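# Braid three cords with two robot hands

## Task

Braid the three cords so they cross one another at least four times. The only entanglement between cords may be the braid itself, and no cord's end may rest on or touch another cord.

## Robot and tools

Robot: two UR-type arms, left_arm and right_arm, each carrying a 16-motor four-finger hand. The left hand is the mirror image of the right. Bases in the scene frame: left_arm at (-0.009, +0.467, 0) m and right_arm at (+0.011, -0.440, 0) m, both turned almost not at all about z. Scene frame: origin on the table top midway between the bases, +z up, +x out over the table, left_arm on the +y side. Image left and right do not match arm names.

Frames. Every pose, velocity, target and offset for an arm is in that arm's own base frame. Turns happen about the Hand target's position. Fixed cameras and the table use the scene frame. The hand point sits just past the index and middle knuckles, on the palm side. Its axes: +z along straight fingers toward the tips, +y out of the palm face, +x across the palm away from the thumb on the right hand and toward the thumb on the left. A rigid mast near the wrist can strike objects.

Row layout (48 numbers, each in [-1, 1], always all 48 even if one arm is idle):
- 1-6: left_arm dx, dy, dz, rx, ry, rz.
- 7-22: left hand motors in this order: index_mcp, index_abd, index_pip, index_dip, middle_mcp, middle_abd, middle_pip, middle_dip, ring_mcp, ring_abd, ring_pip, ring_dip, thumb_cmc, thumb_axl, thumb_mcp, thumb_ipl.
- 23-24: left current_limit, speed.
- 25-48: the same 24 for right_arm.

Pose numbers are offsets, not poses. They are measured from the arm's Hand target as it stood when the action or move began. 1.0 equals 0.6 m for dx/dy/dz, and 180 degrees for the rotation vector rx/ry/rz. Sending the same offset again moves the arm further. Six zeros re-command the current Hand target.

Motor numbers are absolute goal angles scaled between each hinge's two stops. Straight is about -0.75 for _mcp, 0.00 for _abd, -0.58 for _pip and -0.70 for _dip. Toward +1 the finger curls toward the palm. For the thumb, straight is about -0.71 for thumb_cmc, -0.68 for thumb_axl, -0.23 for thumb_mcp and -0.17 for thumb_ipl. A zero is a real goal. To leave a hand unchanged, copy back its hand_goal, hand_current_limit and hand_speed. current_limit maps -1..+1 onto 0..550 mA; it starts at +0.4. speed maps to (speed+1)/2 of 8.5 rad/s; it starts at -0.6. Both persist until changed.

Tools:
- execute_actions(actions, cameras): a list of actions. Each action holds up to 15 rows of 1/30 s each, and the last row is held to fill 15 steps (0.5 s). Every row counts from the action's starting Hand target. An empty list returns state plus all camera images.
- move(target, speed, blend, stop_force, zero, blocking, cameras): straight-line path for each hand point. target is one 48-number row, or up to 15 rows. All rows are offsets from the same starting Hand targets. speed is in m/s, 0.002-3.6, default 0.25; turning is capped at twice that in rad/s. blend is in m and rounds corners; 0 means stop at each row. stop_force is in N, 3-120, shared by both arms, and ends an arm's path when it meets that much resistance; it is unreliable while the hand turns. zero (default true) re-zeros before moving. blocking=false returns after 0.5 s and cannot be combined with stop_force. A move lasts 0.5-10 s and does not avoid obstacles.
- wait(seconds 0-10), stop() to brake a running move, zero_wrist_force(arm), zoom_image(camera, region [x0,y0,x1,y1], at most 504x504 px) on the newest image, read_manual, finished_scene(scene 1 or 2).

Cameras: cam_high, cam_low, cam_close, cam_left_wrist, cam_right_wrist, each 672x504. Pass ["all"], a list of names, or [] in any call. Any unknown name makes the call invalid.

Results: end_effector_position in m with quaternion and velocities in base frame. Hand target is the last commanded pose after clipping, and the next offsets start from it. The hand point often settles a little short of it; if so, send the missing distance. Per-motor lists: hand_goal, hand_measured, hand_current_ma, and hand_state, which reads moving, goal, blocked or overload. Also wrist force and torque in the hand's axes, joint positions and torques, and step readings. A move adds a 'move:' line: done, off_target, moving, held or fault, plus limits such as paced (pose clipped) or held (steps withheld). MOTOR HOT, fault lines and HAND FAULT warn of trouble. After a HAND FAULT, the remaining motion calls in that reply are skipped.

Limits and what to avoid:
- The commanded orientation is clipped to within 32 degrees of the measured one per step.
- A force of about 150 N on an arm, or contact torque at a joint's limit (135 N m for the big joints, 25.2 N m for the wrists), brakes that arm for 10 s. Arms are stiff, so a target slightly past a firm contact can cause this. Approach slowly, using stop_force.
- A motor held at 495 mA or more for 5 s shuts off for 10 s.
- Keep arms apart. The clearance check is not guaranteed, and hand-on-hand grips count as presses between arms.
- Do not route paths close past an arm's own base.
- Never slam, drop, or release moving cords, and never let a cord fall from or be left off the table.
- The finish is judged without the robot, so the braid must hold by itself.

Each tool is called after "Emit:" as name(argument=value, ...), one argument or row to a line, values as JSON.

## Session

Emit:
execute_actions(
  actions=[],
)

Scene clock: 0.00 s.
left_arm: end_effector_position=(+0.6036, +0.0300, +0.2501) hand_goal=(-0.754, +0.000, -0.576, -0.696, -0.754, +0.000, -0.576, -0.696, -0.754, +0.000, -0.576, -0.696, -0.714, -0.678, -0.226, -0.168) hand_measured=(-0.754, +0.000, -0.576, -0.696, -0.754, +0.000, -0.576, -0.696, -0.754, +0.000, -0.576, -0.696, -0.714, -0.678, -0.226, -0.168) hand_current_ma=(+0, +0, +0, +0, +0, +0, +0, +0, +0, +0, +0, +0, +0, +0, +0, +0) hand_state=(goal, goal, goal, goal, goal, goal, goal, goal, goal, goal, goal, goal, goal, goal, goal, goal) hand_current_limit=0.40 hand_speed=-0.60 end_effector_quat_wxyz=(+0.291, -0.188, +0.902, +0.256) | right_arm: end_effector_position=(+0.6588, +0.5091, +0.3162) hand_goal=(-0.754, +0.000, -0.576, -0.696, -0.754, +0.000, -0.576, -0.696, -0.754, +0.000, -0.576, -0.696, -0.714, -0.678, -0.226, -0.168) hand_measured=(-0.754, +0.000, -0.576, -0.696, -0.754, +0.000, -0.576, -0.696, -0.754, +0.000, -0.576, -0.696, -0.714, -0.678, -0.226, -0.168) hand_current_ma=(+0, +0, +0, +0, +0, +0, +0, +0, +0, +0, +0, +0, +0, +0, +0, +0) hand_state=(goal, goal, goal, goal, goal, goal, goal, goal, goal, goal, goal, goal, goal, goal, goal, goal) hand_current_limit=0.40 hand_speed=-0.60 end_effector_quat_wxyz=(+0.061, +0.574, +0.493, +0.651)
Joint positions: left_arm=[3.086 -1.946 -1.768 -0.482 2.207 -1.863] | right_arm=[0.577 -0.816 1.563 -3.743 -1.533 0.762]
Joint velocities: within noise
Joint torques (N m): no reading
Wrist force (N): no reading
Wrist torque (N m): no reading
Wrist force, peak (N): no reading
Hand target: left_arm +0.6036, +0.0300, +0.2501; +0.291, -0.188, +0.902, +0.256 | right_arm +0.6588, +0.5091, +0.3162; +0.061, +0.574, +0.493, +0.651
camera_calibration:
cam_left_wrist: T_world_to_cam=[[0.877753, -0.367929, 0.306885, -0.636045], [-0.403076, -0.913335, 0.0578673, 0.204794], [0.258998, -0.174491, -0.949986, 0.212329], [0, 0, 0, 1]] pos_world=[0.585844, -0.00992444, 0.385052]
cam_right_wrist: T_world_to_cam=[[0.578773, -0.811984, -0.0755179, 0.0887301], [-0.689996, -0.438246, -0.576061, 0.813249], [0.434657, 0.385516, -0.813911, -0.103389], [0, 0, 0, 1]] pos_world=[0.554722, 0.468308, 0.391032]

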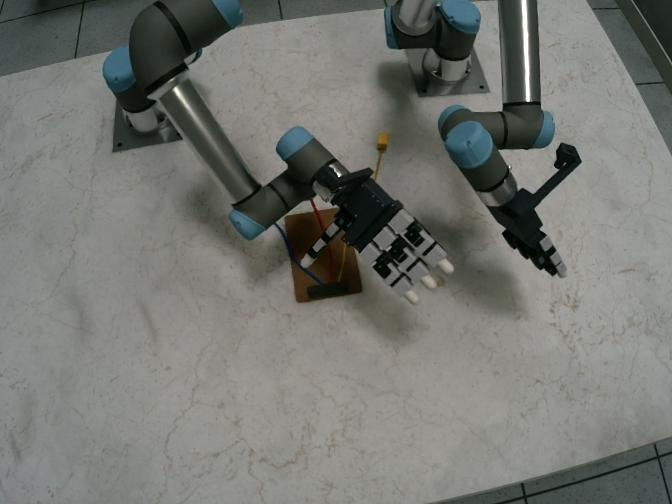

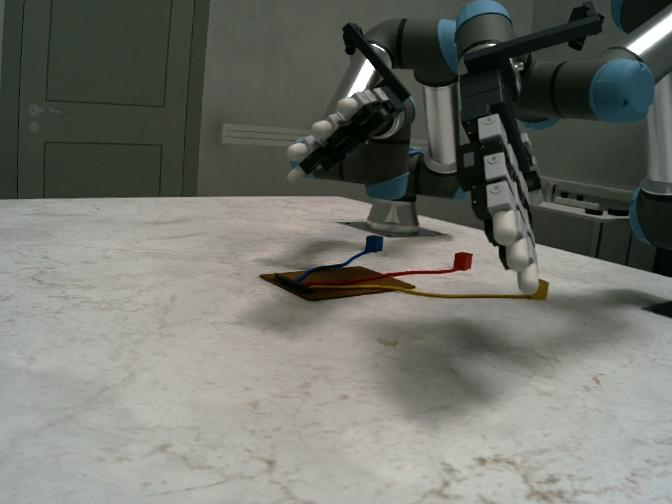

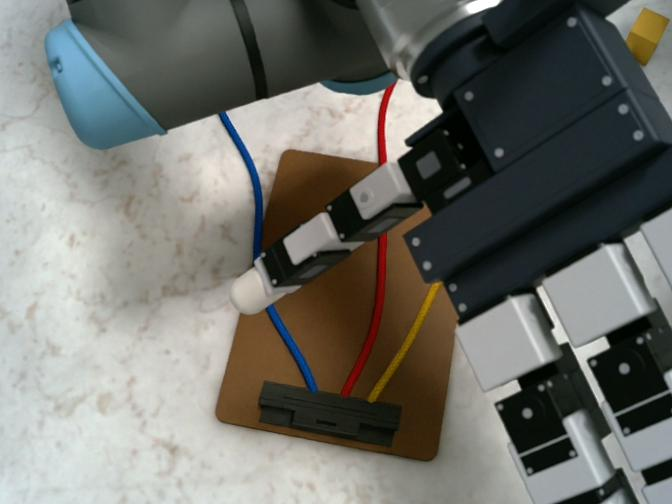

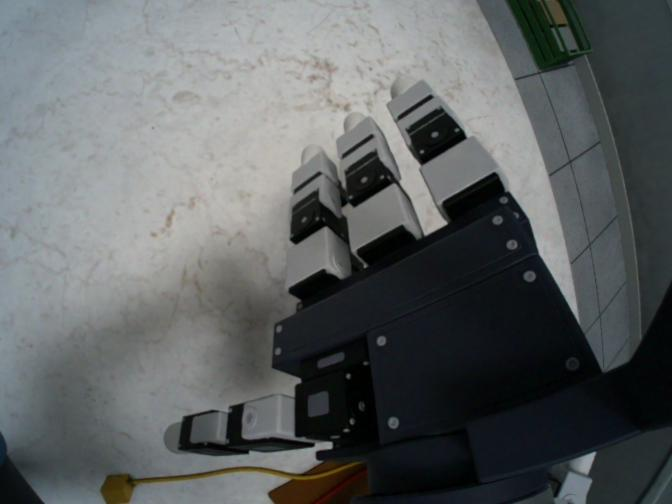

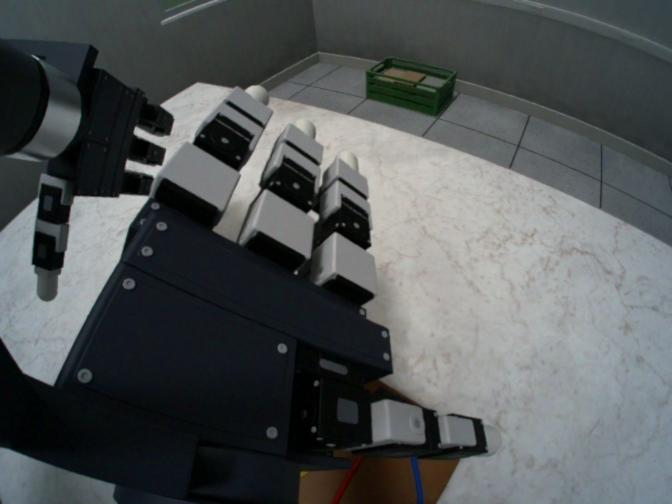

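Emit:
move(
  target=[
    [0,0,0.05,-0.0311,0.2816,-0.4896,-0.754,-0.13,-0.576,-0.696,-0.754,0.13,-0.576,-0.696,-0.754,0,0.93,0.3,-0.714,-0.678,-0.226,-0.168,0.4,-0.6,-0.05,-0.99,0.05,0,0,0,-0.754,0,-0.576,-0.696,-0.754,0,-0.576,-0.696,-0.754,0,-0.576,-0.696,-0.714,-0.678,-0.226,-0.168,0.4,-0.6],
    [-0.34,-0.93,0.05,-0.0311,0.2816,-0.4896,-0.754,-0.13,-0.576,-0.696,-0.754,0.13,-0.576,-0.696,-0.754,0,0.93,0.3,-0.714,-0.678,-0.226,-0.168,0.4,-0.6,-0.05,-0.99,0.05,0,0,0,-0.754,0,-0.576,-0.696,-0.754,0,-0.576,-0.696,-0.754,0,-0.576,-0.696,-0.714,-0.678,-0.226,-0.168,0.4,-0.6],
  ],
  speed=[0.5,0.4],
  blend=0.03,
  cameras=["cam_high","cam_low","cam_close","cam_left_wrist"],
)

Scene clock: 17.00 s.
left_arm: end_effector_position=(+0.3996, -0.5280, +0.2801) hand_goal=(-0.754, -0.130, -0.576, -0.696, -0.754, +0.130, -0.576, -0.696, -0.754, +0.000, +0.930, +0.300, -0.714, -0.678, -0.226, -0.168) hand_measured=(-0.754, -0.130, -0.576, -0.696, -0.754, +0.128, -0.576, -0.696, -0.756, +0.000, +0.924, +0.296, -0.716, -0.678, -0.224, -0.168) hand_current_ma=(+0, +0, +0, +0, +0, -1, +0, +0, -1, +0, -5, -2, +0, +0, +2, +0) hand_state=(goal, goal, goal, goal, goal, goal, goal, goal, goal, goal, goal, goal, goal, goal, goal, goal) hand_current_limit=0.40 hand_speed=-0.60 end_effector_quat_wxyz=(-0.001, +0.574, +0.819, +0.000) | right_arm: end_effector_position=(+0.6288, -0.0849, +0.3462) hand_goal=(-0.754, +0.000, -0.576, -0.696, -0.754, +0.000, -0.576, -0.696, -0.754, +0.000, -0.576, -0.696, -0.714, -0.678, -0.226, -0.168) hand_measured=(-0.760, +0.000, -0.576, -0.696, -0.758, +0.000, -0.576, -0.696, -0.758, +0.000, -0.576, -0.696, -0.718, -0.678, -0.226, -0.168) hand_current_ma=(-13, +0, -1, +0, -11, -1, -1, +0, -11, +0, -1, +0, -8, +1, +0, +1) hand_state=(goal, goal, goal, goal, goal, goal, goal, goal, goal, goal, goal, goal, goal, goal, goal, goal) hand_current_limit=0.40 hand_speed=-0.60 end_effector_quat_wxyz=(+0.061, +0.574, +0.493, +0.651)
Joint positions: left_arm=[2.288 -1.962 -1.295 -1.457 1.57 -1.2] | right_arm=[-0.701 -1.268 2.222 -3.569 -0.292 0.259]
Joint torques (N m): left_arm=[-6.25 29.78 29.6 0.42 1.95 -2.13] | right_arm=[-12.7 -42.16 -7.84 0.35 2.88 -2.9]
Wrist force (N): left_arm=[-0.5 0.4 1.5] | right_arm=[0.0 0.0 -0.1]
Wrist torque (N m): left_arm=[-0.04 0.02 0.10] | right_arm=[-0.01 -0.01 0.08]
Wrist force, peak (N): left_arm=[-2.2 -1.4 1.6] | right_arm=[-0.4 0.8 -1.4]
Hand target: left_arm +0.3996, -0.5280, +0.2801; -0.001, +0.574, +0.819, +0.000 | right_arm +0.6288, -0.0849, +0.3462; +0.061, +0.574, +0.493, +0.651
Off the commanded pose: left_arm 0.000 m, 0 deg | right_arm 0.000 m, 0 deg.
move: done
camera_calibration:
cam_left_wrist: T_world_to_cam=[[-0.309029, -0.94986, 0.0476185, -0.431952], [-0.631071, 0.242258, 0.736927, 0.122283], [-0.711513, 0.197681, -0.674293, 0.703386], [0, 0, 0, 1]] pos_world=[0.444152, -0.578964, 0.404744]
Images, in order (width x height): cam_high 672x504, cam_low 672x504, cam_close 672x504, cam_left_wrist 672x504.

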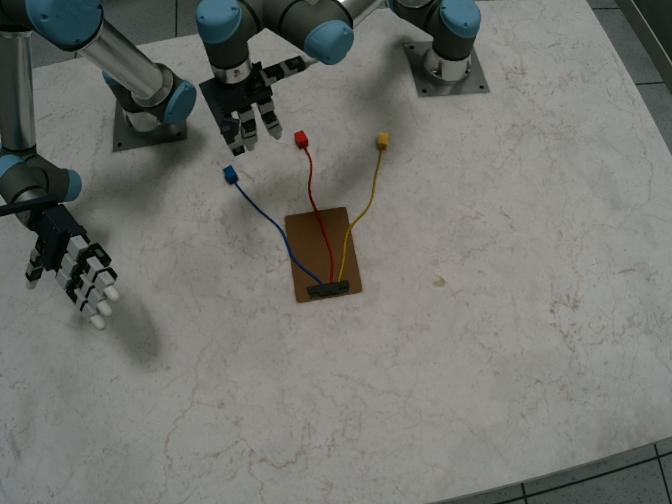

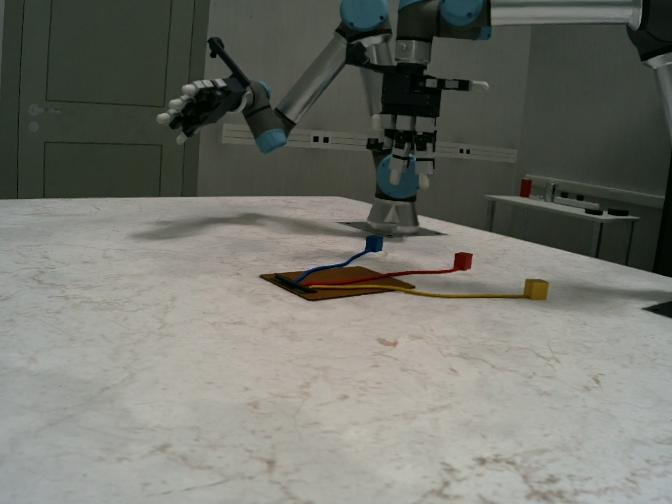

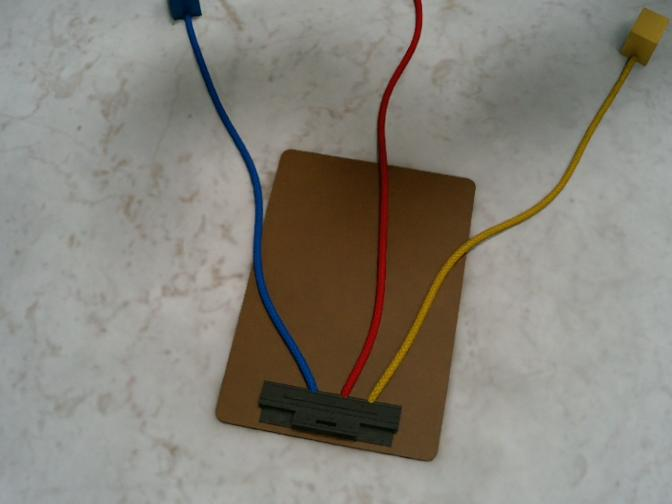

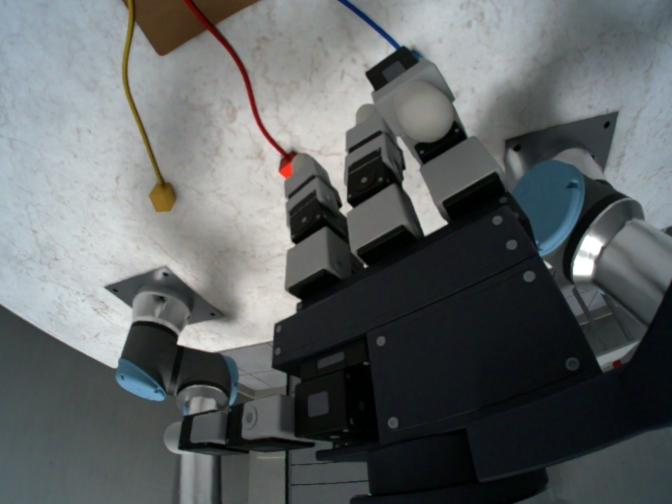

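Emit:
move(
  target=[-0.031,-0.17,-0.09,0,0,0.056,-0.754,-0.13,-0.576,-0.696,-0.754,0.13,-0.576,-0.696,-0.754,0,0.93,0.3,-0.714,-0.678,-0.226,-0.168,0.3,-0.6,0,0,0,0,0,0,-0.754,0,-0.576,-0.696,-0.754,0,-0.576,-0.696,-0.754,0,-0.576,-0.696,-0.714,-0.678,-0.226,-0.168,0.4,-0.6],
  speed=0.3,
  cameras=["cam_left_wrist"],
)

Emit:
zoom_image(
  camera="cam_left_wrist",
  region=[230, 20, 430, 170],
)

Scene clock: 24.13 s.
left_arm: end_effector_position=(+0.3810, -0.6300, +0.2261) hand_goal=(-0.754, -0.130, -0.576, -0.696, -0.754, +0.130, -0.576, -0.696, -0.754, +0.000, +0.930, +0.300, -0.714, -0.678, -0.226, -0.168) hand_measured=(-0.754, -0.130, -0.576, -0.696, -0.754, +0.128, -0.576, -0.696, -0.756, +0.000, +0.924, +0.296, -0.716, -0.678, -0.224, -0.168) hand_current_ma=(+0, +0, +0, +0, +0, -1, +0, +0, -1, +0, -5, -2, +0, +0, +2, +0) hand_state=(goal, goal, goal, goal, goal, goal, goal, goal, goal, goal, goal, goal, goal, goal, goal, goal) hand_current_limit=0.30 hand_speed=-0.60 end_effector_quat_wxyz=(-0.001, +0.500, +0.866, +0.000) | right_arm: end_effector_position=(+0.6288, -0.0849, +0.3462) hand_goal=(-0.754, +0.000, -0.576, -0.696, -0.754, +0.000, -0.576, -0.696, -0.754, +0.000, -0.576, -0.696, -0.714, -0.678, -0.226, -0.168) hand_measured=(-0.760, +0.000, -0.576, -0.696, -0.758, +0.000, -0.576, -0.696, -0.758, +0.000, -0.576, -0.696, -0.718, -0.678, -0.226, -0.168) hand_current_ma=(-13, +0, -1, +0, -11, -1, -1, +0, -11, +0, -1, +0, -8, +1, +0, +1) hand_state=(goal, goal, goal, goal, goal, goal, goal, goal, goal, goal, goal, goal, goal, goal, goal, goal) hand_current_limit=0.40 hand_speed=-0.60 end_effector_quat_wxyz=(+0.061, +0.574, +0.493, +0.651)
Joint positions: left_arm=[2.179 -2.232 -1.017 -1.465 1.569 -1.486] | right_arm=[-0.701 -1.268 2.222 -3.569 -0.292 0.259]
Joint torques (N m): left_arm=[-6.25 42.01 30.09 0.54 1.85 -2.03] | right_arm=[-12.94 -42.8 -7.62 0.41 2.96 -2.79]
Wrist force (N): left_arm=[-0.5 -0.4 1.2] | right_arm=[0.3 -0.1 -0.2]
Wrist torque (N m): left_arm=[-0.12 0.00 0.08] | right_arm=[-0.01 -0.04 0.12]
Wrist force, peak (N): left_arm=[-1.5 -1.3 2.1] | right_arm=[0.6 -0.1 -0.6]
Hand target: left_arm +0.3810, -0.6300, +0.2261; -0.001, +0.500, +0.866, +0.000 | right_arm +0.6288, -0.0849, +0.3462; +0.061, +0.574, +0.493, +0.651
Off the commanded pose: left_arm 0.000 m, 0 deg | right_arm 0.000 m, 0 deg.
move: done
camera_calibration:
cam_left_wrist: T_world_to_cam=[[-0.138027, -0.989284, 0.0475989, -0.621981], [-0.663753, 0.128064, 0.736907, 0.11558], [-0.735106, 0.0701195, -0.674317, 0.602551], [0, 0, 0, 1]] pos_world=[0.433804, -0.672368, 0.350744]
Images, in order (width x height): cam_left_wrist 672x504.

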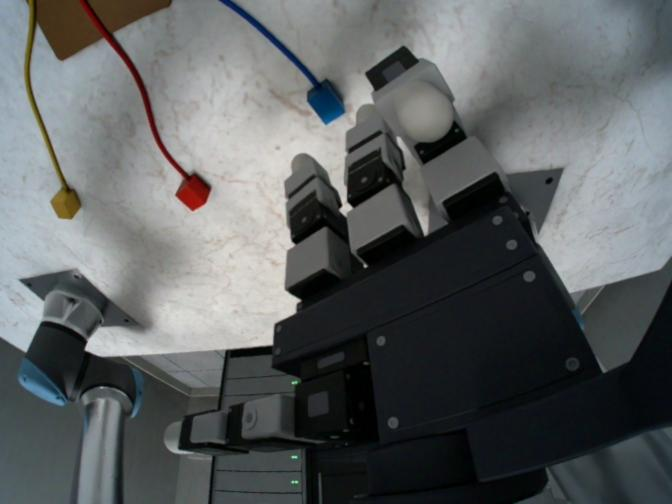

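Scaled by 2.520 from the camera's 672x504 image, which has a finer 960x720 frame.

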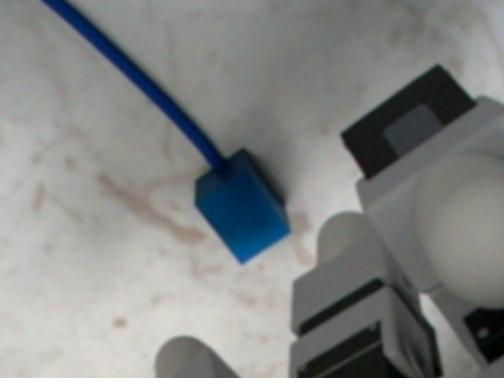

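Emit:
move(
  target=[
    [0.0078,-0.0002,-0.1658,0,0,-0.017,-0.754,-0.13,-0.576,-0.696,-0.754,0.13,-0.576,-0.696,-0.754,0,0.93,0.3,-0.714,-0.678,-0.226,-0.168,0.3,-0.6,0,0,0,0,0,0,-0.754,0,-0.576,-0.696,-0.754,0,-0.576,-0.696,-0.754,0,-0.576,-0.696,-0.714,-0.678,-0.226,-0.168,0.4,-0.6],
    [0.0078,-0.0002,-0.1658,0,0,-0.017,-0.754,0.15,-0.576,-0.696,-0.754,-0.15,-0.576,-0.696,-0.754,0,0.93,0.3,-0.714,-0.678,-0.226,-0.168,0.3,-0.6,0,0,0,0,0,0,-0.754,0,-0.576,-0.696,-0.754,0,-0.576,-0.696,-0.754,0,-0.576,-0.696,-0.714,-0.678,-0.226,-0.168,0.4,-0.6],
    [0.0523,0.0225,0,0,0,-0.017,-0.754,0.15,-0.576,-0.696,-0.754,-0.15,-0.576,-0.696,-0.754,0,0.93,0.3,-0.714,-0.678,-0.226,-0.168,0.3,-0.6,0,0,0,0,0,0,-0.754,0,-0.576,-0.696,-0.754,0,-0.576,-0.696,-0.754,0,-0.576,-0.696,-0.714,-0.678,-0.226,-0.168,0.4,-0.6],
    [0.0083,0.2833,0,0,0,-0.167,-0.754,0.15,-0.576,-0.696,-0.754,-0.15,-0.576,-0.696,-0.754,0,0.93,0.3,-0.714,-0.678,-0.226,-0.168,0.3,-0.6,0,0,0,0,0,0,-0.754,0,-0.576,-0.696,-0.754,0,-0.576,-0.696,-0.754,0,-0.576,-0.696,-0.714,-0.678,-0.226,-0.168,0.4,-0.6],
    [-0.0275,0.4518,-0.0083,0,0,-0.2744,-0.754,0.15,-0.576,-0.696,-0.754,-0.15,-0.576,-0.696,-0.754,0,0.93,0.3,-0.714,-0.678,-0.226,-0.168,0.3,-0.6,0,0,0,0,0,0,-0.754,0,-0.576,-0.696,-0.754,0,-0.576,-0.696,-0.754,0,-0.576,-0.696,-0.714,-0.678,-0.226,-0.168,0.4,-0.6],
    [-0.0542,0.4613,-0.1643,0,0,-0.2744,-0.754,0.15,-0.576,-0.696,-0.754,-0.15,-0.576,-0.696,-0.754,0,0.93,0.3,-0.714,-0.678,-0.226,-0.168,0.3,-0.6,0,0,0,0,0,0,-0.754,0,-0.576,-0.696,-0.754,0,-0.576,-0.696,-0.754,0,-0.576,-0.696,-0.714,-0.678,-0.226,-0.168,0.4,-0.6],
  ],
  speed=[0.15,0.1,0.18,0.3,0.3,0.12],
  blend=[0,0,0.01,0.03,0.005,0],
  cameras=["cam_close","cam_low","cam_left_wrist"],
)

Scene clock: 40.30 s.
left_arm: end_effector_position=(+0.3485, -0.3532, +0.1275) hand_goal=(-0.754, +0.150, -0.576, -0.696, -0.754, -0.150, -0.576, -0.696, -0.754, +0.000, +0.930, +0.300, -0.714, -0.678, -0.226, -0.168) hand_measured=(-0.750, -0.002, -0.574, -0.696, -0.746, -0.004, -0.574, -0.696, -0.756, +0.000, +0.924, +0.296, -0.716, -0.678, -0.222, -0.168) hand_current_ma=(+3, -358, +1, +0, +7, +357, +2, +0, -1, +0, -5, -2, +0, +0, +2, +0) hand_state=(goal, blocked, goal, goal, goal, blocked, goal, goal, goal, goal, goal, goal, goal, goal, goal, goal) hand_current_limit=0.30 hand_speed=-0.60 end_effector_quat_wxyz=(-0.001, +0.816, +0.578, +0.000) | right_arm: end_effector_position=(+0.6288, -0.0849, +0.3462) hand_goal=(-0.754, +0.000, -0.576, -0.696, -0.754, +0.000, -0.576, -0.696, -0.754, +0.000, -0.576, -0.696, -0.714, -0.678, -0.226, -0.168) hand_measured=(-0.760, +0.000, -0.576, -0.696, -0.758, +0.000, -0.576, -0.696, -0.758, +0.000, -0.576, -0.696, -0.718, -0.678, -0.226, -0.168) hand_current_ma=(-13, +0, -1, +0, -11, -1, -1, +0, -11, +0, -1, +0, -8, +1, +0, +1) hand_state=(goal, goal, goal, goal, goal, goal, goal, goal, goal, goal, goal, goal, goal, goal, goal, goal) hand_current_limit=0.40 hand_speed=-0.60 end_effector_quat_wxyz=(+0.061, +0.574, +0.493, +0.651)
Joint positions: left_arm=[2.528 -1.561 -2.208 -0.946 1.572 -0.275] | right_arm=[-0.701 -1.268 2.222 -3.569 -0.292 0.259]
Joint torques (N m): left_arm=[-6.6 11.76 10.96 4.12 1.78 -2.18] | right_arm=[-12.26 -42.7 -7.75 0.29 2.75 -2.78]
Wrist force (N): left_arm=[-0.4 0.4 2.0] | right_arm=[0.4 -0.1 -0.2]
Wrist torque (N m): left_arm=[-0.20 -0.01 0.10] | right_arm=[-0.02 -0.06 0.12]
Wrist force, peak (N): left_arm=[-0.3 -0.5 3.2] | right_arm=[0.5 0.1 -0.6]
Hand target: left_arm +0.3485, -0.3532, +0.1275; -0.001, +0.816, +0.578, +0.000 | right_arm +0.6288, -0.0849, +0.3462; +0.061, +0.574, +0.493, +0.651
Off the commanded pose: left_arm 0.000 m, 0 deg | right_arm 0.000 m, 0 deg.
move: done
camera_calibration:
cam_left_wrist: T_world_to_cam=[[-0.840875, -0.539131, 0.0476104, 0.0559518], [-0.334751, 0.587189, 0.736987, 0.1787], [-0.425289, 0.603776, -0.674228, 0.57326], [0, 0, 0, 1]] pos_world=[0.35067, -0.420886, 0.252144]
Images, in order (width x height): cam_low 672x504, cam_close 672x504, cam_left_wrist 672x504.

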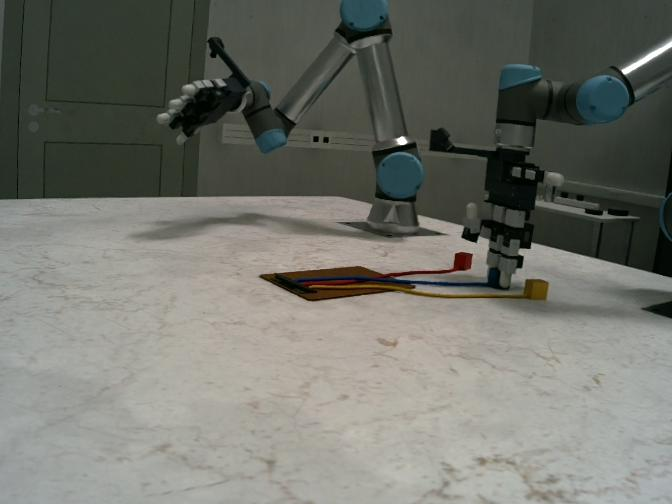

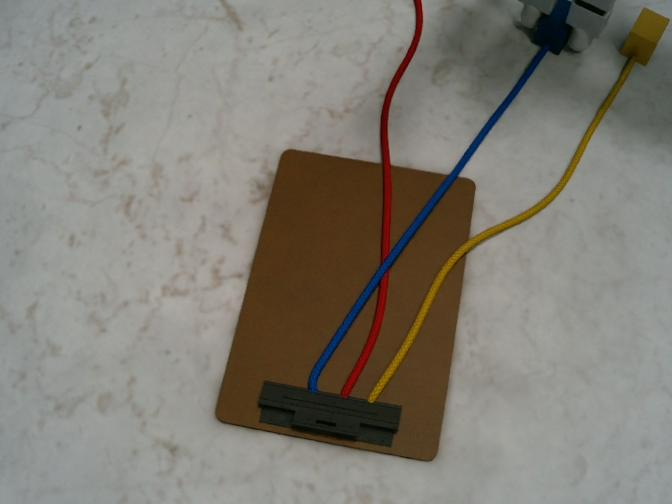

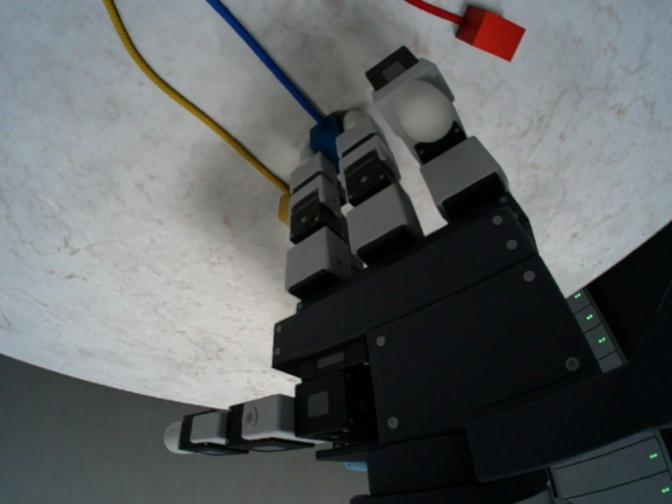

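Emit:
move(
  target=[
    [0,0,0,0,0,0,-0.754,-0.06,-0.576,-0.696,-0.754,0.05,-0.576,-0.696,-0.754,0,0.93,0.3,-0.714,-0.678,-0.226,-0.168,0.3,-0.6,0,0,0,0,0,0,-0.754,0,-0.576,-0.696,-0.754,0,-0.576,-0.696,-0.754,0,-0.576,-0.696,-0.714,-0.678,-0.226,-0.168,0.4,-0.6],
    [0,0,0.1642,0,0,0,-0.754,-0.06,-0.576,-0.696,-0.754,0.05,-0.576,-0.696,-0.754,0,0.93,0.3,-0.714,-0.678,-0.226,-0.168,0.3,-0.6,0,0,0,0,0,0,-0.754,0,-0.576,-0.696,-0.754,0,-0.576,-0.696,-0.754,0,-0.576,-0.696,-0.714,-0.678,-0.226,-0.168,0.4,-0.6],
    [-0.0075,0.1303,0.1642,0,0,0.0083,-0.754,-0.13,-0.576,-0.696,-0.754,0.13,-0.576,-0.696,-0.754,0,0.93,0.3,-0.714,-0.678,-0.226,-0.168,0.3,-0.6,0,0,0,0,0,0,-0.754,0,-0.576,-0.696,-0.754,0,-0.576,-0.696,-0.754,0,-0.576,-0.696,-0.714,-0.678,-0.226,-0.168,0.4,-0.6],
  ],
  speed=[0.15,0.15,0.25],
  cameras=["cam_left_wrist","cam_close","cam_high"],
)

Scene clock: 49.70 s.
left_arm: end_effector_position=(+0.3440, -0.2751, +0.2260) hand_goal=(-0.754, -0.130, -0.576, -0.696, -0.754, +0.130, -0.576, -0.696, -0.754, +0.000, +0.930, +0.300, -0.714, -0.678, -0.226, -0.168) hand_measured=(-0.750, -0.126, -0.574, -0.696, -0.750, +0.126, -0.574, -0.696, -0.756, +0.000, +0.924, +0.296, -0.716, -0.678, -0.222, -0.168) hand_current_ma=(+3, +2, +1, +0, +3, -2, +1, +0, -1, +0, -5, -2, +0, +0, +2, +0) hand_state=(goal, goal, goal, goal, goal, goal, goal, goal, goal, goal, goal, goal, goal, goal, goal, goal) hand_current_limit=0.30 hand_speed=-0.60 end_effector_quat_wxyz=(-0.001, +0.809, +0.588, +0.000) | right_arm: end_effector_position=(+0.6288, -0.0849, +0.3462) hand_goal=(-0.754, +0.000, -0.576, -0.696, -0.754, +0.000, -0.576, -0.696, -0.754, +0.000, -0.576, -0.696, -0.714, -0.678, -0.226, -0.168) hand_measured=(-0.760, +0.000, -0.576, -0.696, -0.758, +0.000, -0.576, -0.696, -0.758, +0.000, -0.576, -0.696, -0.718, -0.678, -0.226, -0.168) hand_current_ma=(-13, +0, -1, +0, -11, -1, -1, +0, -11, +0, -1, +0, -8, +1, +0, +1) hand_state=(goal, goal, goal, goal, goal, goal, goal, goal, goal, goal, goal, goal, goal, goal, goal, goal) hand_current_limit=0.40 hand_speed=-0.60 end_effector_quat_wxyz=(+0.061, +0.574, +0.493, +0.651)
Joint positions: left_arm=[2.694 -1.267 -2.165 -1.283 1.572 -0.135] | right_arm=[-0.701 -1.268 2.222 -3.569 -0.292 0.259]
Joint torques (N m): left_arm=[6.57 16.43 14.24 0.59 -1.78 1.8] | right_arm=[-11.73 -41.98 -8.09 0.39 2.81 -2.81]
Wrist force (N): left_arm=[-0.7 -0.6 1.1] | right_arm=[0.3 -0.1 -0.1]
Wrist torque (N m): left_arm=[-0.11 0.04 0.01] | right_arm=[-0.03 -0.04 0.12]
Wrist force, peak (N): left_arm=[-0.6 0.3 2.2] | right_arm=[0.7 -0.2 -0.4]
Hand target: left_arm +0.3440, -0.2751, +0.2260; -0.001, +0.809, +0.588, +0.000 | right_arm +0.6288, -0.0849, +0.3462; +0.061, +0.574, +0.493, +0.651
Off the commanded pose: left_arm 0.000 m, 0 deg | right_arm 0.000 m, 0 deg.
move: done
camera_calibration:
cam_left_wrist: T_world_to_cam=[[-0.826522, -0.560887, 0.0476184, 0.0786939], [-0.349968, 0.578279, 0.736964, 0.0615207], [-0.44089, 0.592451, -0.674253, 0.592848], [0, 0, 0, 1]] pos_world=[0.347954, -0.342671, 0.350644]
Images, in order (width x height): cam_high 672x504, cam_close 672x504, cam_left_wrist 672x504.

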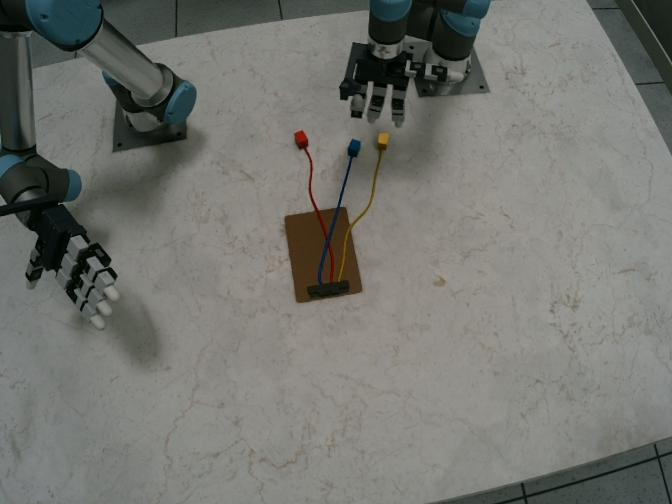

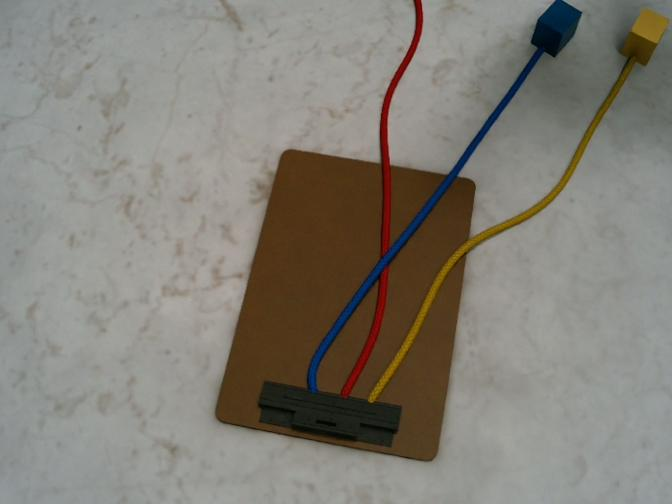

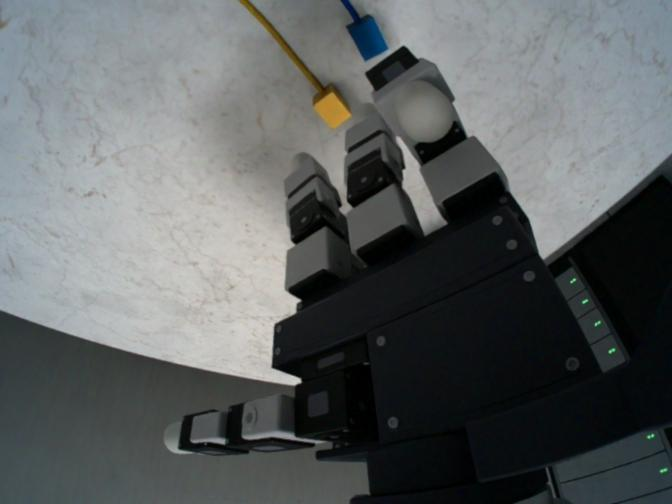

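Emit:
zoom_image(
  camera="cam_left_wrist",
  region=[270, 0, 420, 150],
)

Scaled by 3.360 from the camera's 672x504 image, which has a finer 960x720 frame.

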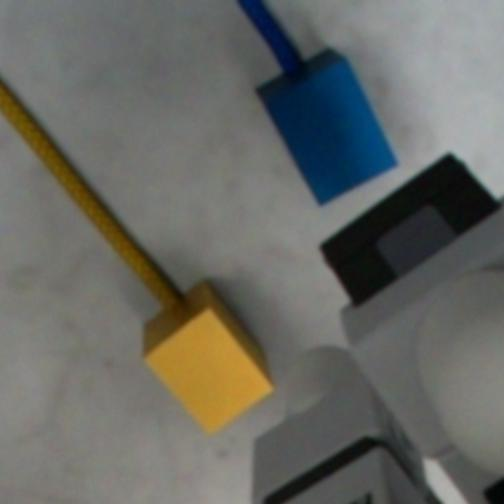

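Emit:
move(
  target=[
    [-0.0052,-0.0007,-0.1658,0,0,-0.005,-0.754,-0.13,-0.576,-0.696,-0.754,0.13,-0.576,-0.696,-0.754,0,0.93,0.3,-0.714,-0.678,-0.226,-0.168,0.3,-0.6,0,0,0,0,0,0,-0.754,0,-0.576,-0.696,-0.754,0,-0.576,-0.696,-0.754,0,-0.576,-0.696,-0.714,-0.678,-0.226,-0.168,0.4,-0.6],
    [-0.0052,-0.0007,-0.1658,0,0,-0.005,-0.754,0.15,-0.576,-0.696,-0.754,-0.15,-0.576,-0.696,-0.754,0,0.93,0.3,-0.714,-0.678,-0.226,-0.168,0.3,-0.6,0,0,0,0,0,0,-0.754,0,-0.576,-0.696,-0.754,0,-0.576,-0.696,-0.754,0,-0.576,-0.696,-0.714,-0.678,-0.226,-0.168,0.4,-0.6],
    [0.0133,-0.0073,0,0,0,0,-0.754,0.15,-0.576,-0.696,-0.754,-0.15,-0.576,-0.696,-0.754,0,0.93,0.3,-0.714,-0.678,-0.226,-0.168,0.3,-0.6,0,0,0,0,0,0,-0.754,0,-0.576,-0.696,-0.754,0,-0.576,-0.696,-0.754,0,-0.576,-0.696,-0.714,-0.678,-0.226,-0.168,0.4,-0.6],
    [-0.0353,-0.2032,0,0,0,0.0783,-0.754,0.15,-0.576,-0.696,-0.754,-0.15,-0.576,-0.696,-0.754,0,0.93,0.3,-0.714,-0.678,-0.226,-0.168,0.3,-0.6,0,0,0,0,0,0,-0.754,0,-0.576,-0.696,-0.754,0,-0.576,-0.696,-0.754,0,-0.576,-0.696,-0.714,-0.678,-0.226,-0.168,0.4,-0.6],
    [-0.0603,-0.2015,-0.1492,0,0,0.0783,-0.754,0.15,-0.576,-0.696,-0.754,-0.15,-0.576,-0.696,-0.754,0,0.93,0.3,-0.714,-0.678,-0.226,-0.168,0.3,-0.6,0,0,0,0,0,0,-0.754,0,-0.576,-0.696,-0.754,0,-0.576,-0.696,-0.754,0,-0.576,-0.696,-0.714,-0.678,-0.226,-0.168,0.4,-0.6],
  ],
  speed=[0.18,0.15,0.2,0.25,0.15],
  blend=[0,0,0.02,0.015,0],
  cameras=["cam_left_wrist","cam_close","cam_high"],
)

Scene clock: 63.57 s.
left_arm: end_effector_position=(+0.3078, -0.3960, +0.1365) hand_goal=(-0.754, +0.150, -0.576, -0.696, -0.754, -0.150, -0.576, -0.696, -0.754, +0.000, +0.930, +0.300, -0.714, -0.678, -0.226, -0.168) hand_measured=(-0.754, -0.002, -0.574, -0.696, -0.750, -0.004, -0.574, -0.696, -0.756, +0.000, +0.924, +0.296, -0.716, -0.678, -0.222, -0.168) hand_current_ma=(+0, -358, +1, +0, +3, +357, +1, +0, -1, +0, -5, -2, +0, +0, +3, +0) hand_state=(goal, blocked, goal, goal, goal, blocked, goal, goal, goal, goal, goal, goal, goal, goal, goal, goal) hand_current_limit=0.30 hand_speed=-0.60 end_effector_quat_wxyz=(-0.001, +0.730, +0.683, +0.000) | right_arm: end_effector_position=(+0.6288, -0.0849, +0.3462) hand_goal=(-0.754, +0.000, -0.576, -0.696, -0.754, +0.000, -0.576, -0.696, -0.754, +0.000, -0.576, -0.696, -0.714, -0.678, -0.226, -0.168) hand_measured=(-0.760, +0.000, -0.576, -0.696, -0.758, +0.000, -0.576, -0.696, -0.758, +0.000, -0.576, -0.696, -0.718, -0.678, -0.226, -0.168) hand_current_ma=(-13, +0, -1, +0, -11, -1, -1, +0, -11, +0, -1, +0, -8, +1, +0, +1) hand_state=(goal, goal, goal, goal, goal, goal, goal, goal, goal, goal, goal, goal, goal, goal, goal, goal) hand_current_limit=0.40 hand_speed=-0.60 end_effector_quat_wxyz=(+0.061, +0.574, +0.493, +0.651)
Joint positions: left_arm=[2.352 -1.631 -2.107 -0.977 1.571 -0.723] | right_arm=[-0.701 -1.268 2.222 -3.569 -0.292 0.259]
Joint torques (N m): left_arm=[-6.59 15.33 12.73 4.34 1.86 -2.22] | right_arm=[-11.53 -42.42 -7.84 0.28 2.86 -2.89]
Wrist force (N): left_arm=[-0.5 -0.4 1.8] | right_arm=[0.3 -0.1 -0.4]
Wrist torque (N m): left_arm=[-0.14 0.00 0.09] | right_arm=[0.01 -0.04 0.12]
Wrist force, peak (N): left_arm=[-0.7 -0.7 3.6] | right_arm=[0.6 -0.2 -0.6]
Hand target: left_arm +0.3078, -0.3960, +0.1365; -0.001, +0.730, +0.683, +0.000 | right_arm +0.6288, -0.0849, +0.3462; +0.061, +0.574, +0.493, +0.651
Off the commanded pose: left_arm 0.000 m, 0 deg | right_arm 0.000 m, 0 deg.
move: done
camera_calibration:
cam_left_wrist: T_world_to_cam=[[-0.665048, -0.74528, 0.0476303, -0.13749], [-0.480243, 0.475643, 0.736974, 0.184164], [-0.571907, 0.467249, -0.674241, 0.578901], [0, 0, 0, 1]] pos_world=[0.328084, -0.460556, 0.261144]
Images, in order (width x height): cam_high 672x504, cam_close 672x504, cam_left_wrist 672x504.

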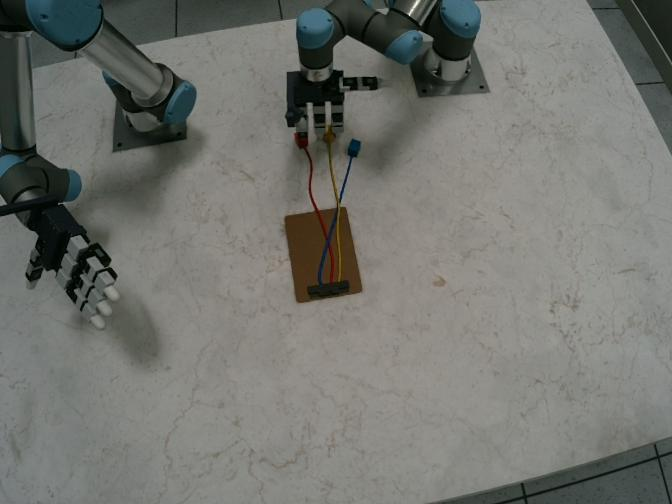

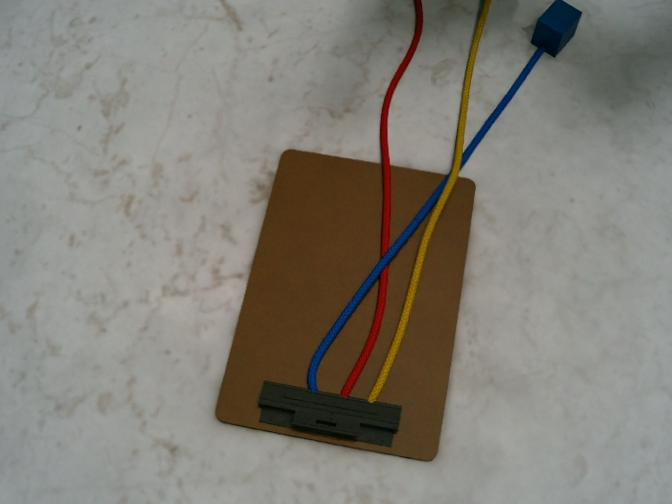

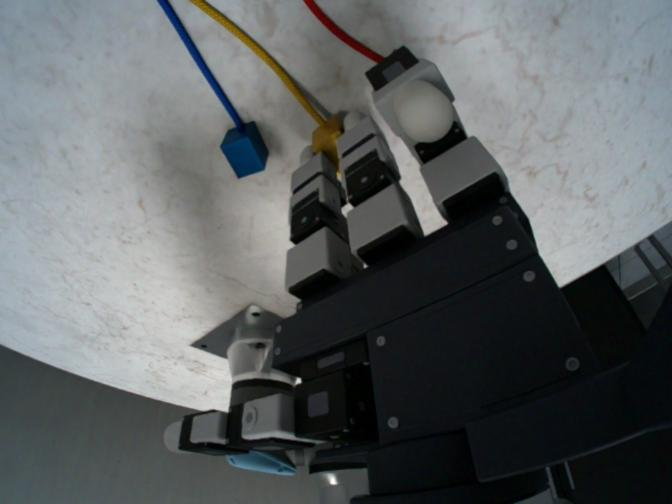

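Emit:
move(
  target=[
    [-0.0133,0.0009,-0.0158,0,0,0,-0.754,0.15,-0.576,-0.696,-0.754,-0.15,-0.576,-0.696,-0.754,0,0.93,0.3,-0.714,-0.678,-0.226,-0.168,0.3,-0.6,0,0,0,0,0,0,-0.754,0,-0.576,-0.696,-0.754,0,-0.576,-0.696,-0.754,0,-0.576,-0.696,-0.714,-0.678,-0.226,-0.168,0.4,-0.6],
    [-0.0133,0.0009,-0.0158,0,0,0,-0.754,-0.06,-0.576,-0.696,-0.754,0.05,-0.576,-0.696,-0.754,0,0.93,0.3,-0.714,-0.678,-0.226,-0.168,0.3,-0.6,0,0,0,0,0,0,-0.754,0,-0.576,-0.696,-0.754,0,-0.576,-0.696,-0.754,0,-0.576,-0.696,-0.714,-0.678,-0.226,-0.168,0.4,-0.6],
    [-0.0133,0.0009,0.1492,0,0,0,-0.754,-0.06,-0.576,-0.696,-0.754,0.05,-0.576,-0.696,-0.754,0,0.93,0.3,-0.714,-0.678,-0.226,-0.168,0.3,-0.6,0,0,0,0,0,0,-0.754,0,-0.576,-0.696,-0.754,0,-0.576,-0.696,-0.754,0,-0.576,-0.696,-0.714,-0.678,-0.226,-0.168,0.4,-0.6],
    [0.0678,0.0713,0.1492,0,0,-0.0867,-0.754,-0.06,-0.576,-0.696,-0.754,0.06,-0.576,-0.696,-0.754,0,0.93,0.3,-0.714,-0.678,-0.226,-0.168,0.3,-0.6,0,0,0,0,0,0,-0.754,0,-0.576,-0.696,-0.754,0,-0.576,-0.696,-0.754,0,-0.576,-0.696,-0.714,-0.678,-0.226,-0.168,0.4,-0.6],
  ],
  speed=[0.1,0.15,0.2,0.25],
  cameras=["cam_left_wrist","cam_close","cam_high"],
)

Emit:
zoom_image(
  camera="cam_left_wrist",
  region=[250, 20, 450, 170],
)

Scene clock: 72.83 s.
left_arm: end_effector_position=(+0.3485, -0.3532, +0.2260) hand_goal=(-0.754, -0.060, -0.576, -0.696, -0.754, +0.060, -0.576, -0.696, -0.754, +0.000, +0.930, +0.300, -0.714, -0.678, -0.226, -0.168) hand_measured=(-0.750, -0.058, -0.572, -0.696, -0.750, +0.056, -0.574, -0.694, -0.756, +0.000, +0.924, +0.296, -0.716, -0.678, -0.222, -0.168) hand_current_ma=(+3, +1, +2, +0, +3, -2, +1, +1, -1, +0, -5, -2, +0, +0, +3, +0) hand_state=(goal, goal, goal, goal, goal, goal, goal, goal, goal, goal, goal, goal, goal, goal, goal, goal) hand_current_limit=0.30 hand_speed=-0.60 end_effector_quat_wxyz=(-0.001, +0.816, +0.578, +0.000) | right_arm: end_effector_position=(+0.6288, -0.0849, +0.3462) hand_goal=(-0.754, +0.000, -0.576, -0.696, -0.754, +0.000, -0.576, -0.696, -0.754, +0.000, -0.576, -0.696, -0.714, -0.678, -0.226, -0.168) hand_measured=(-0.760, +0.000, -0.576, -0.696, -0.758, +0.000, -0.576, -0.696, -0.758, +0.000, -0.576, -0.696, -0.718, -0.678, -0.226, -0.168) hand_current_ma=(-13, +0, -1, +0, -11, -1, -1, +0, -11, +0, -1, +0, -8, +1, +0, +1) hand_state=(goal, goal, goal, goal, goal, goal, goal, goal, goal, goal, goal, goal, goal, goal, goal, goal) hand_current_limit=0.40 hand_speed=-0.60 end_effector_quat_wxyz=(+0.061, +0.574, +0.493, +0.651)
Joint positions: left_arm=[2.528 -1.435 -2.038 -1.241 1.572 -0.274] | right_arm=[-0.701 -1.268 2.222 -3.569 -0.292 0.259]
Joint torques (N m): left_arm=[6.54 23.32 14.23 0.61 -1.78 1.88] | right_arm=[-10.81 -42.72 -8.41 0.27 2.84 -2.74]
Wrist force (N): left_arm=[-0.3 0.2 1.2] | right_arm=[0.5 0.1 -0.1]
Wrist torque (N m): left_arm=[-0.02 0.00 0.00] | right_arm=[0.01 -0.07 0.14]
Wrist force, peak (N): left_arm=[-0.3 -0.6 2.5] | right_arm=[0.5 -0.1 -0.6]
Hand target: left_arm +0.3485, -0.3532, +0.2260; -0.001, +0.816, +0.578, +0.000 | right_arm +0.6288, -0.0849, +0.3462; +0.061, +0.574, +0.493, +0.651
Off the commanded pose: left_arm 0.000 m, 0 deg | right_arm 0.000 m, 0 deg.
move: done
camera_calibration:
cam_left_wrist: T_world_to_cam=[[-0.841026, -0.538898, 0.0475858, 0.0514758], [-0.334612, 0.587286, 0.736974, 0.106045], [-0.4251, 0.603891, -0.674244, 0.639599], [0, 0, 0, 1]] pos_world=[0.35067, -0.420786, 0.350644]
Images, in order (width x height): cam_high 672x504, cam_close 672x504, cam_left_wrist 672x504.

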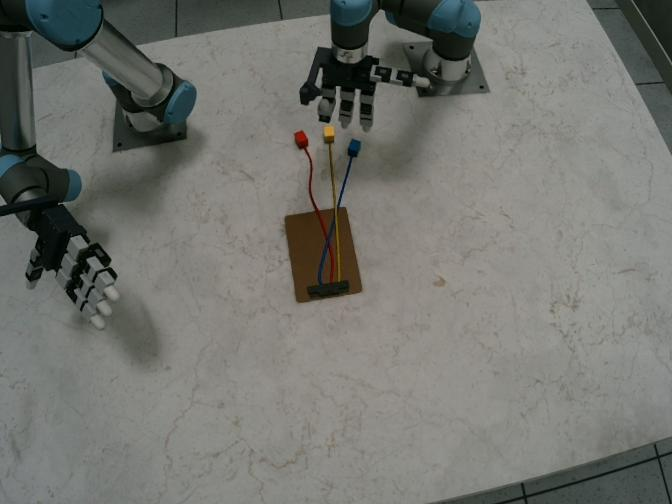

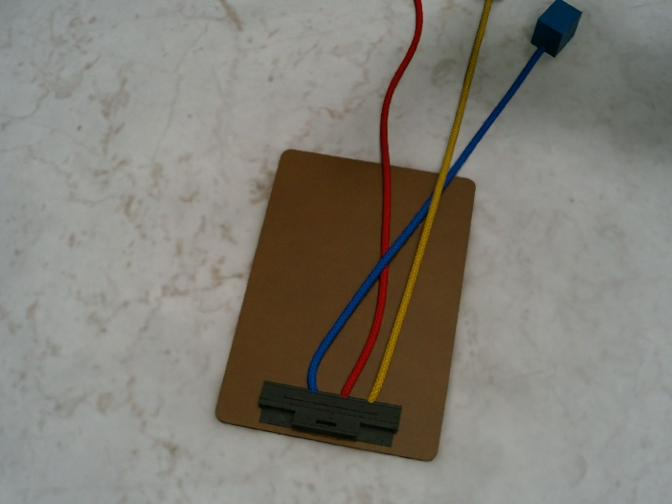

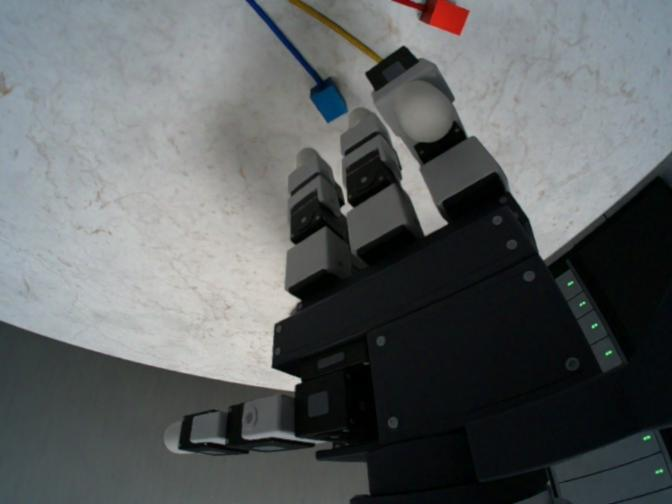

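Scaled by 2.520 from the camera's 672x504 image, which has a finer 960x720 frame.

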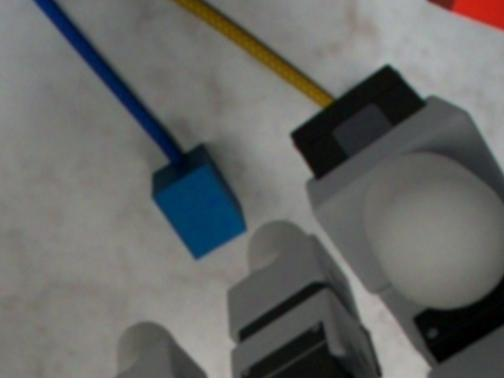

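Emit:
move(
  target=[
    [0.0047,-0.0062,-0.1658,0,0,0,-0.754,-0.06,-0.576,-0.696,-0.754,0.06,-0.576,-0.696,-0.754,0,0.93,0.3,-0.714,-0.678,-0.226,-0.168,0.3,-0.6,0,0,0,0,0,0,-0.754,0,-0.576,-0.696,-0.754,0,-0.576,-0.696,-0.754,0,-0.576,-0.696,-0.714,-0.678,-0.226,-0.168,0.4,-0.6],
    [0.0047,-0.0062,-0.1658,0,0,0,-0.754,0.15,-0.576,-0.696,-0.754,-0.15,-0.576,-0.696,-0.754,0,0.93,0.3,-0.714,-0.678,-0.226,-0.168,0.3,-0.6,0,0,0,0,0,0,-0.754,0,-0.576,-0.696,-0.754,0,-0.576,-0.696,-0.754,0,-0.576,-0.696,-0.714,-0.678,-0.226,-0.168,0.4,-0.6],
    [0.0047,-0.0062,-0.1492,0,0,0,-0.754,0.15,-0.576,-0.696,-0.754,-0.15,-0.576,-0.696,-0.754,0,0.93,0.3,-0.714,-0.678,-0.226,-0.168,0.3,-0.6,0,0,0,0,0,0,-0.754,0,-0.576,-0.696,-0.754,0,-0.576,-0.696,-0.754,0,-0.576,-0.696,-0.714,-0.678,-0.226,-0.168,0.4,-0.6],
    [0.0577,0.1045,-0.1492,0,0,-0.0706,-0.754,0.15,-0.576,-0.696,-0.754,-0.15,-0.576,-0.696,-0.754,0,0.93,0.3,-0.714,-0.678,-0.226,-0.168,0.3,-0.6,0,0,0,0,0,0,-0.754,0,-0.576,-0.696,-0.754,0,-0.576,-0.696,-0.754,0,-0.576,-0.696,-0.714,-0.678,-0.226,-0.168,0.4,-0.6],
    [0.0535,0.1072,-0.1642,0,0,-0.0706,-0.754,0.15,-0.576,-0.696,-0.754,-0.15,-0.576,-0.696,-0.754,0,0.93,0.3,-0.714,-0.678,-0.226,-0.168,0.3,-0.6,0,0,0,0,0,0,-0.754,0,-0.576,-0.696,-0.754,0,-0.576,-0.696,-0.754,0,-0.576,-0.696,-0.714,-0.678,-0.226,-0.168,0.4,-0.6],
    [0.0535,0.1072,-0.1642,0,0,-0.0706,-0.754,-0.08,-0.576,-0.696,-0.754,0.08,-0.576,-0.696,-0.754,0,0.93,0.3,-0.714,-0.678,-0.226,-0.168,0.3,-0.6,0,0,0,0,0,0,-0.754,0,-0.576,-0.696,-0.754,0,-0.576,-0.696,-0.754,0,-0.576,-0.696,-0.714,-0.678,-0.226,-0.168,0.4,-0.6],
    [0.0535,0.1072,0,0,0,-0.0706,-0.754,-0.08,-0.576,-0.696,-0.754,0.08,-0.576,-0.696,-0.754,0,0.93,0.3,-0.714,-0.678,-0.226,-0.168,0.3,-0.6,0,0,0,0,0,0,-0.754,0,-0.576,-0.696,-0.754,0,-0.576,-0.696,-0.754,0,-0.576,-0.696,-0.714,-0.678,-0.226,-0.168,0.4,-0.6],
    [-0.0658,-0.1597,0,0,0,0.1639,-0.754,-0.08,-0.576,-0.696,-0.754,0.08,-0.576,-0.696,-0.754,0,0.93,0.3,-0.714,-0.678,-0.226,-0.168,0.3,-0.6,0,0,0,0,0,0,-0.754,0,-0.576,-0.696,-0.754,0,-0.576,-0.696,-0.754,0,-0.576,-0.696,-0.714,-0.678,-0.226,-0.168,0.4,-0.6],
  ],
  speed=[0.18,0.15,0.15,0.15,0.1,0.15,0.25,0.35],
  blend=[0,0,0.005,0,0,0,0.02,0],
  cameras=["cam_left_wrist","cam_close","cam_high"],
)

Emit:
zoom_image(
  camera="cam_left_wrist",
  region=[250, 20, 450, 170],
)

Scene clock: 85.20 s.
left_arm: end_effector_position=(+0.3090, -0.4490, +0.2260) hand_goal=(-0.754, -0.080, -0.576, -0.696, -0.754, +0.080, -0.576, -0.696, -0.754, +0.000, +0.930, +0.300, -0.714, -0.678, -0.226, -0.168) hand_measured=(-0.750, -0.078, -0.576, -0.696, -0.750, +0.078, -0.574, -0.694, -0.756, +0.000, +0.924, +0.296, -0.716, -0.678, -0.222, -0.168) hand_current_ma=(+2, +1, +0, +0, +3, -1, +1, +1, -1, +0, -5, -2, +0, +0, +3, +0) hand_state=(goal, goal, goal, goal, goal, goal, goal, goal, goal, goal, goal, goal, goal, goal, goal, goal) hand_current_limit=0.30 hand_speed=-0.60 end_effector_quat_wxyz=(-0.001, +0.642, +0.766, +0.000) | right_arm: end_effector_position=(+0.6288, -0.0849, +0.3462) hand_goal=(-0.754, +0.000, -0.576, -0.696, -0.754, +0.000, -0.576, -0.696, -0.754, +0.000, -0.576, -0.696, -0.714, -0.678, -0.226, -0.168) hand_measured=(-0.760, +0.000, -0.576, -0.696, -0.758, +0.000, -0.576, -0.696, -0.758, +0.000, -0.576, -0.696, -0.718, -0.678, -0.226, -0.168) hand_current_ma=(-13, +0, -1, +0, -11, -1, -1, +0, -11, +0, -1, +0, -8, +1, +0, +1) hand_state=(goal, goal, goal, goal, goal, goal, goal, goal, goal, goal, goal, goal, goal, goal, goal, goal) hand_current_limit=0.40 hand_speed=-0.60 end_effector_quat_wxyz=(+0.061, +0.574, +0.493, +0.651)
Joint positions: left_arm=[2.262 -1.691 -1.785 -1.239 1.57 -1.055] | right_arm=[-0.701 -1.268 2.222 -3.569 -0.292 0.259]
Joint torques (N m): left_arm=[-6.32 18.69 29.25 0.5 1.89 -2.15] | right_arm=[-10.23 -41.97 -8.13 0.25 2.81 -2.91]
Wrist force (N): left_arm=[-0.6 0.1 1.2] | right_arm=[0.2 0.1 -0.3]
Wrist torque (N m): left_arm=[-0.07 0.02 0.08] | right_arm=[0.02 -0.04 0.11]
Wrist force, peak (N): left_arm=[-0.3 -0.2 2.9] | right_arm=[0.7 -0.3 -0.2]
Hand target: left_arm +0.3090, -0.4490, +0.2260; -0.001, +0.642, +0.766, +0.000 | right_arm +0.6288, -0.0849, +0.3462; +0.061, +0.574, +0.493, +0.651
Off the commanded pose: left_arm 0.000 m, 0 deg | right_arm 0.000 m, 0 deg.
move: done
camera_calibration:
cam_left_wrist: T_world_to_cam=[[-0.46673, -0.883118, 0.0475989, -0.303596], [-0.580413, 0.34647, 0.736939, 0.116957], [-0.667296, 0.316325, -0.674281, 0.62642], [0, 0, 0, 1]] pos_world=[0.344194, -0.506785, 0.350644]
Images, in order (width x height): cam_high 672x504, cam_close 672x504, cam_left_wrist 672x504.

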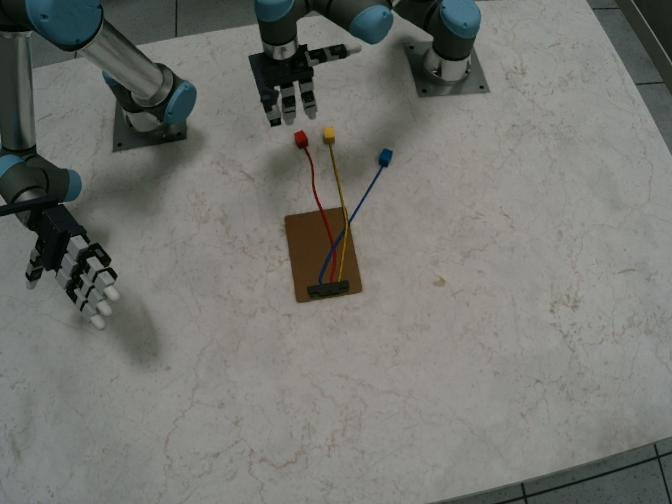

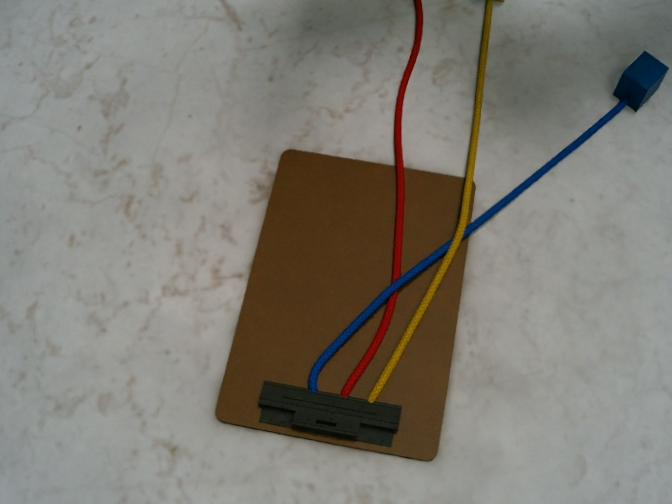

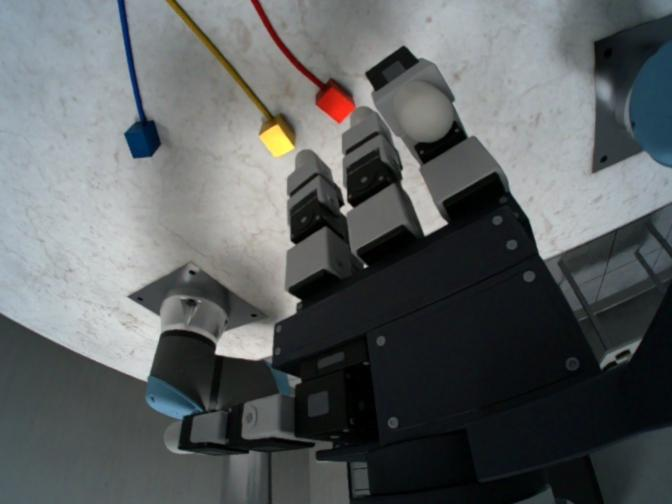

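Scaled by 2.520 from the camera's 672x504 image, which has a finer 960x720 frame.

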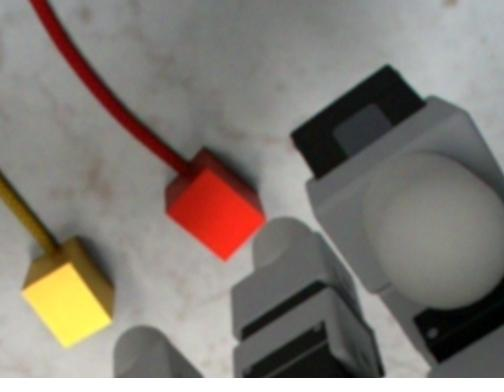

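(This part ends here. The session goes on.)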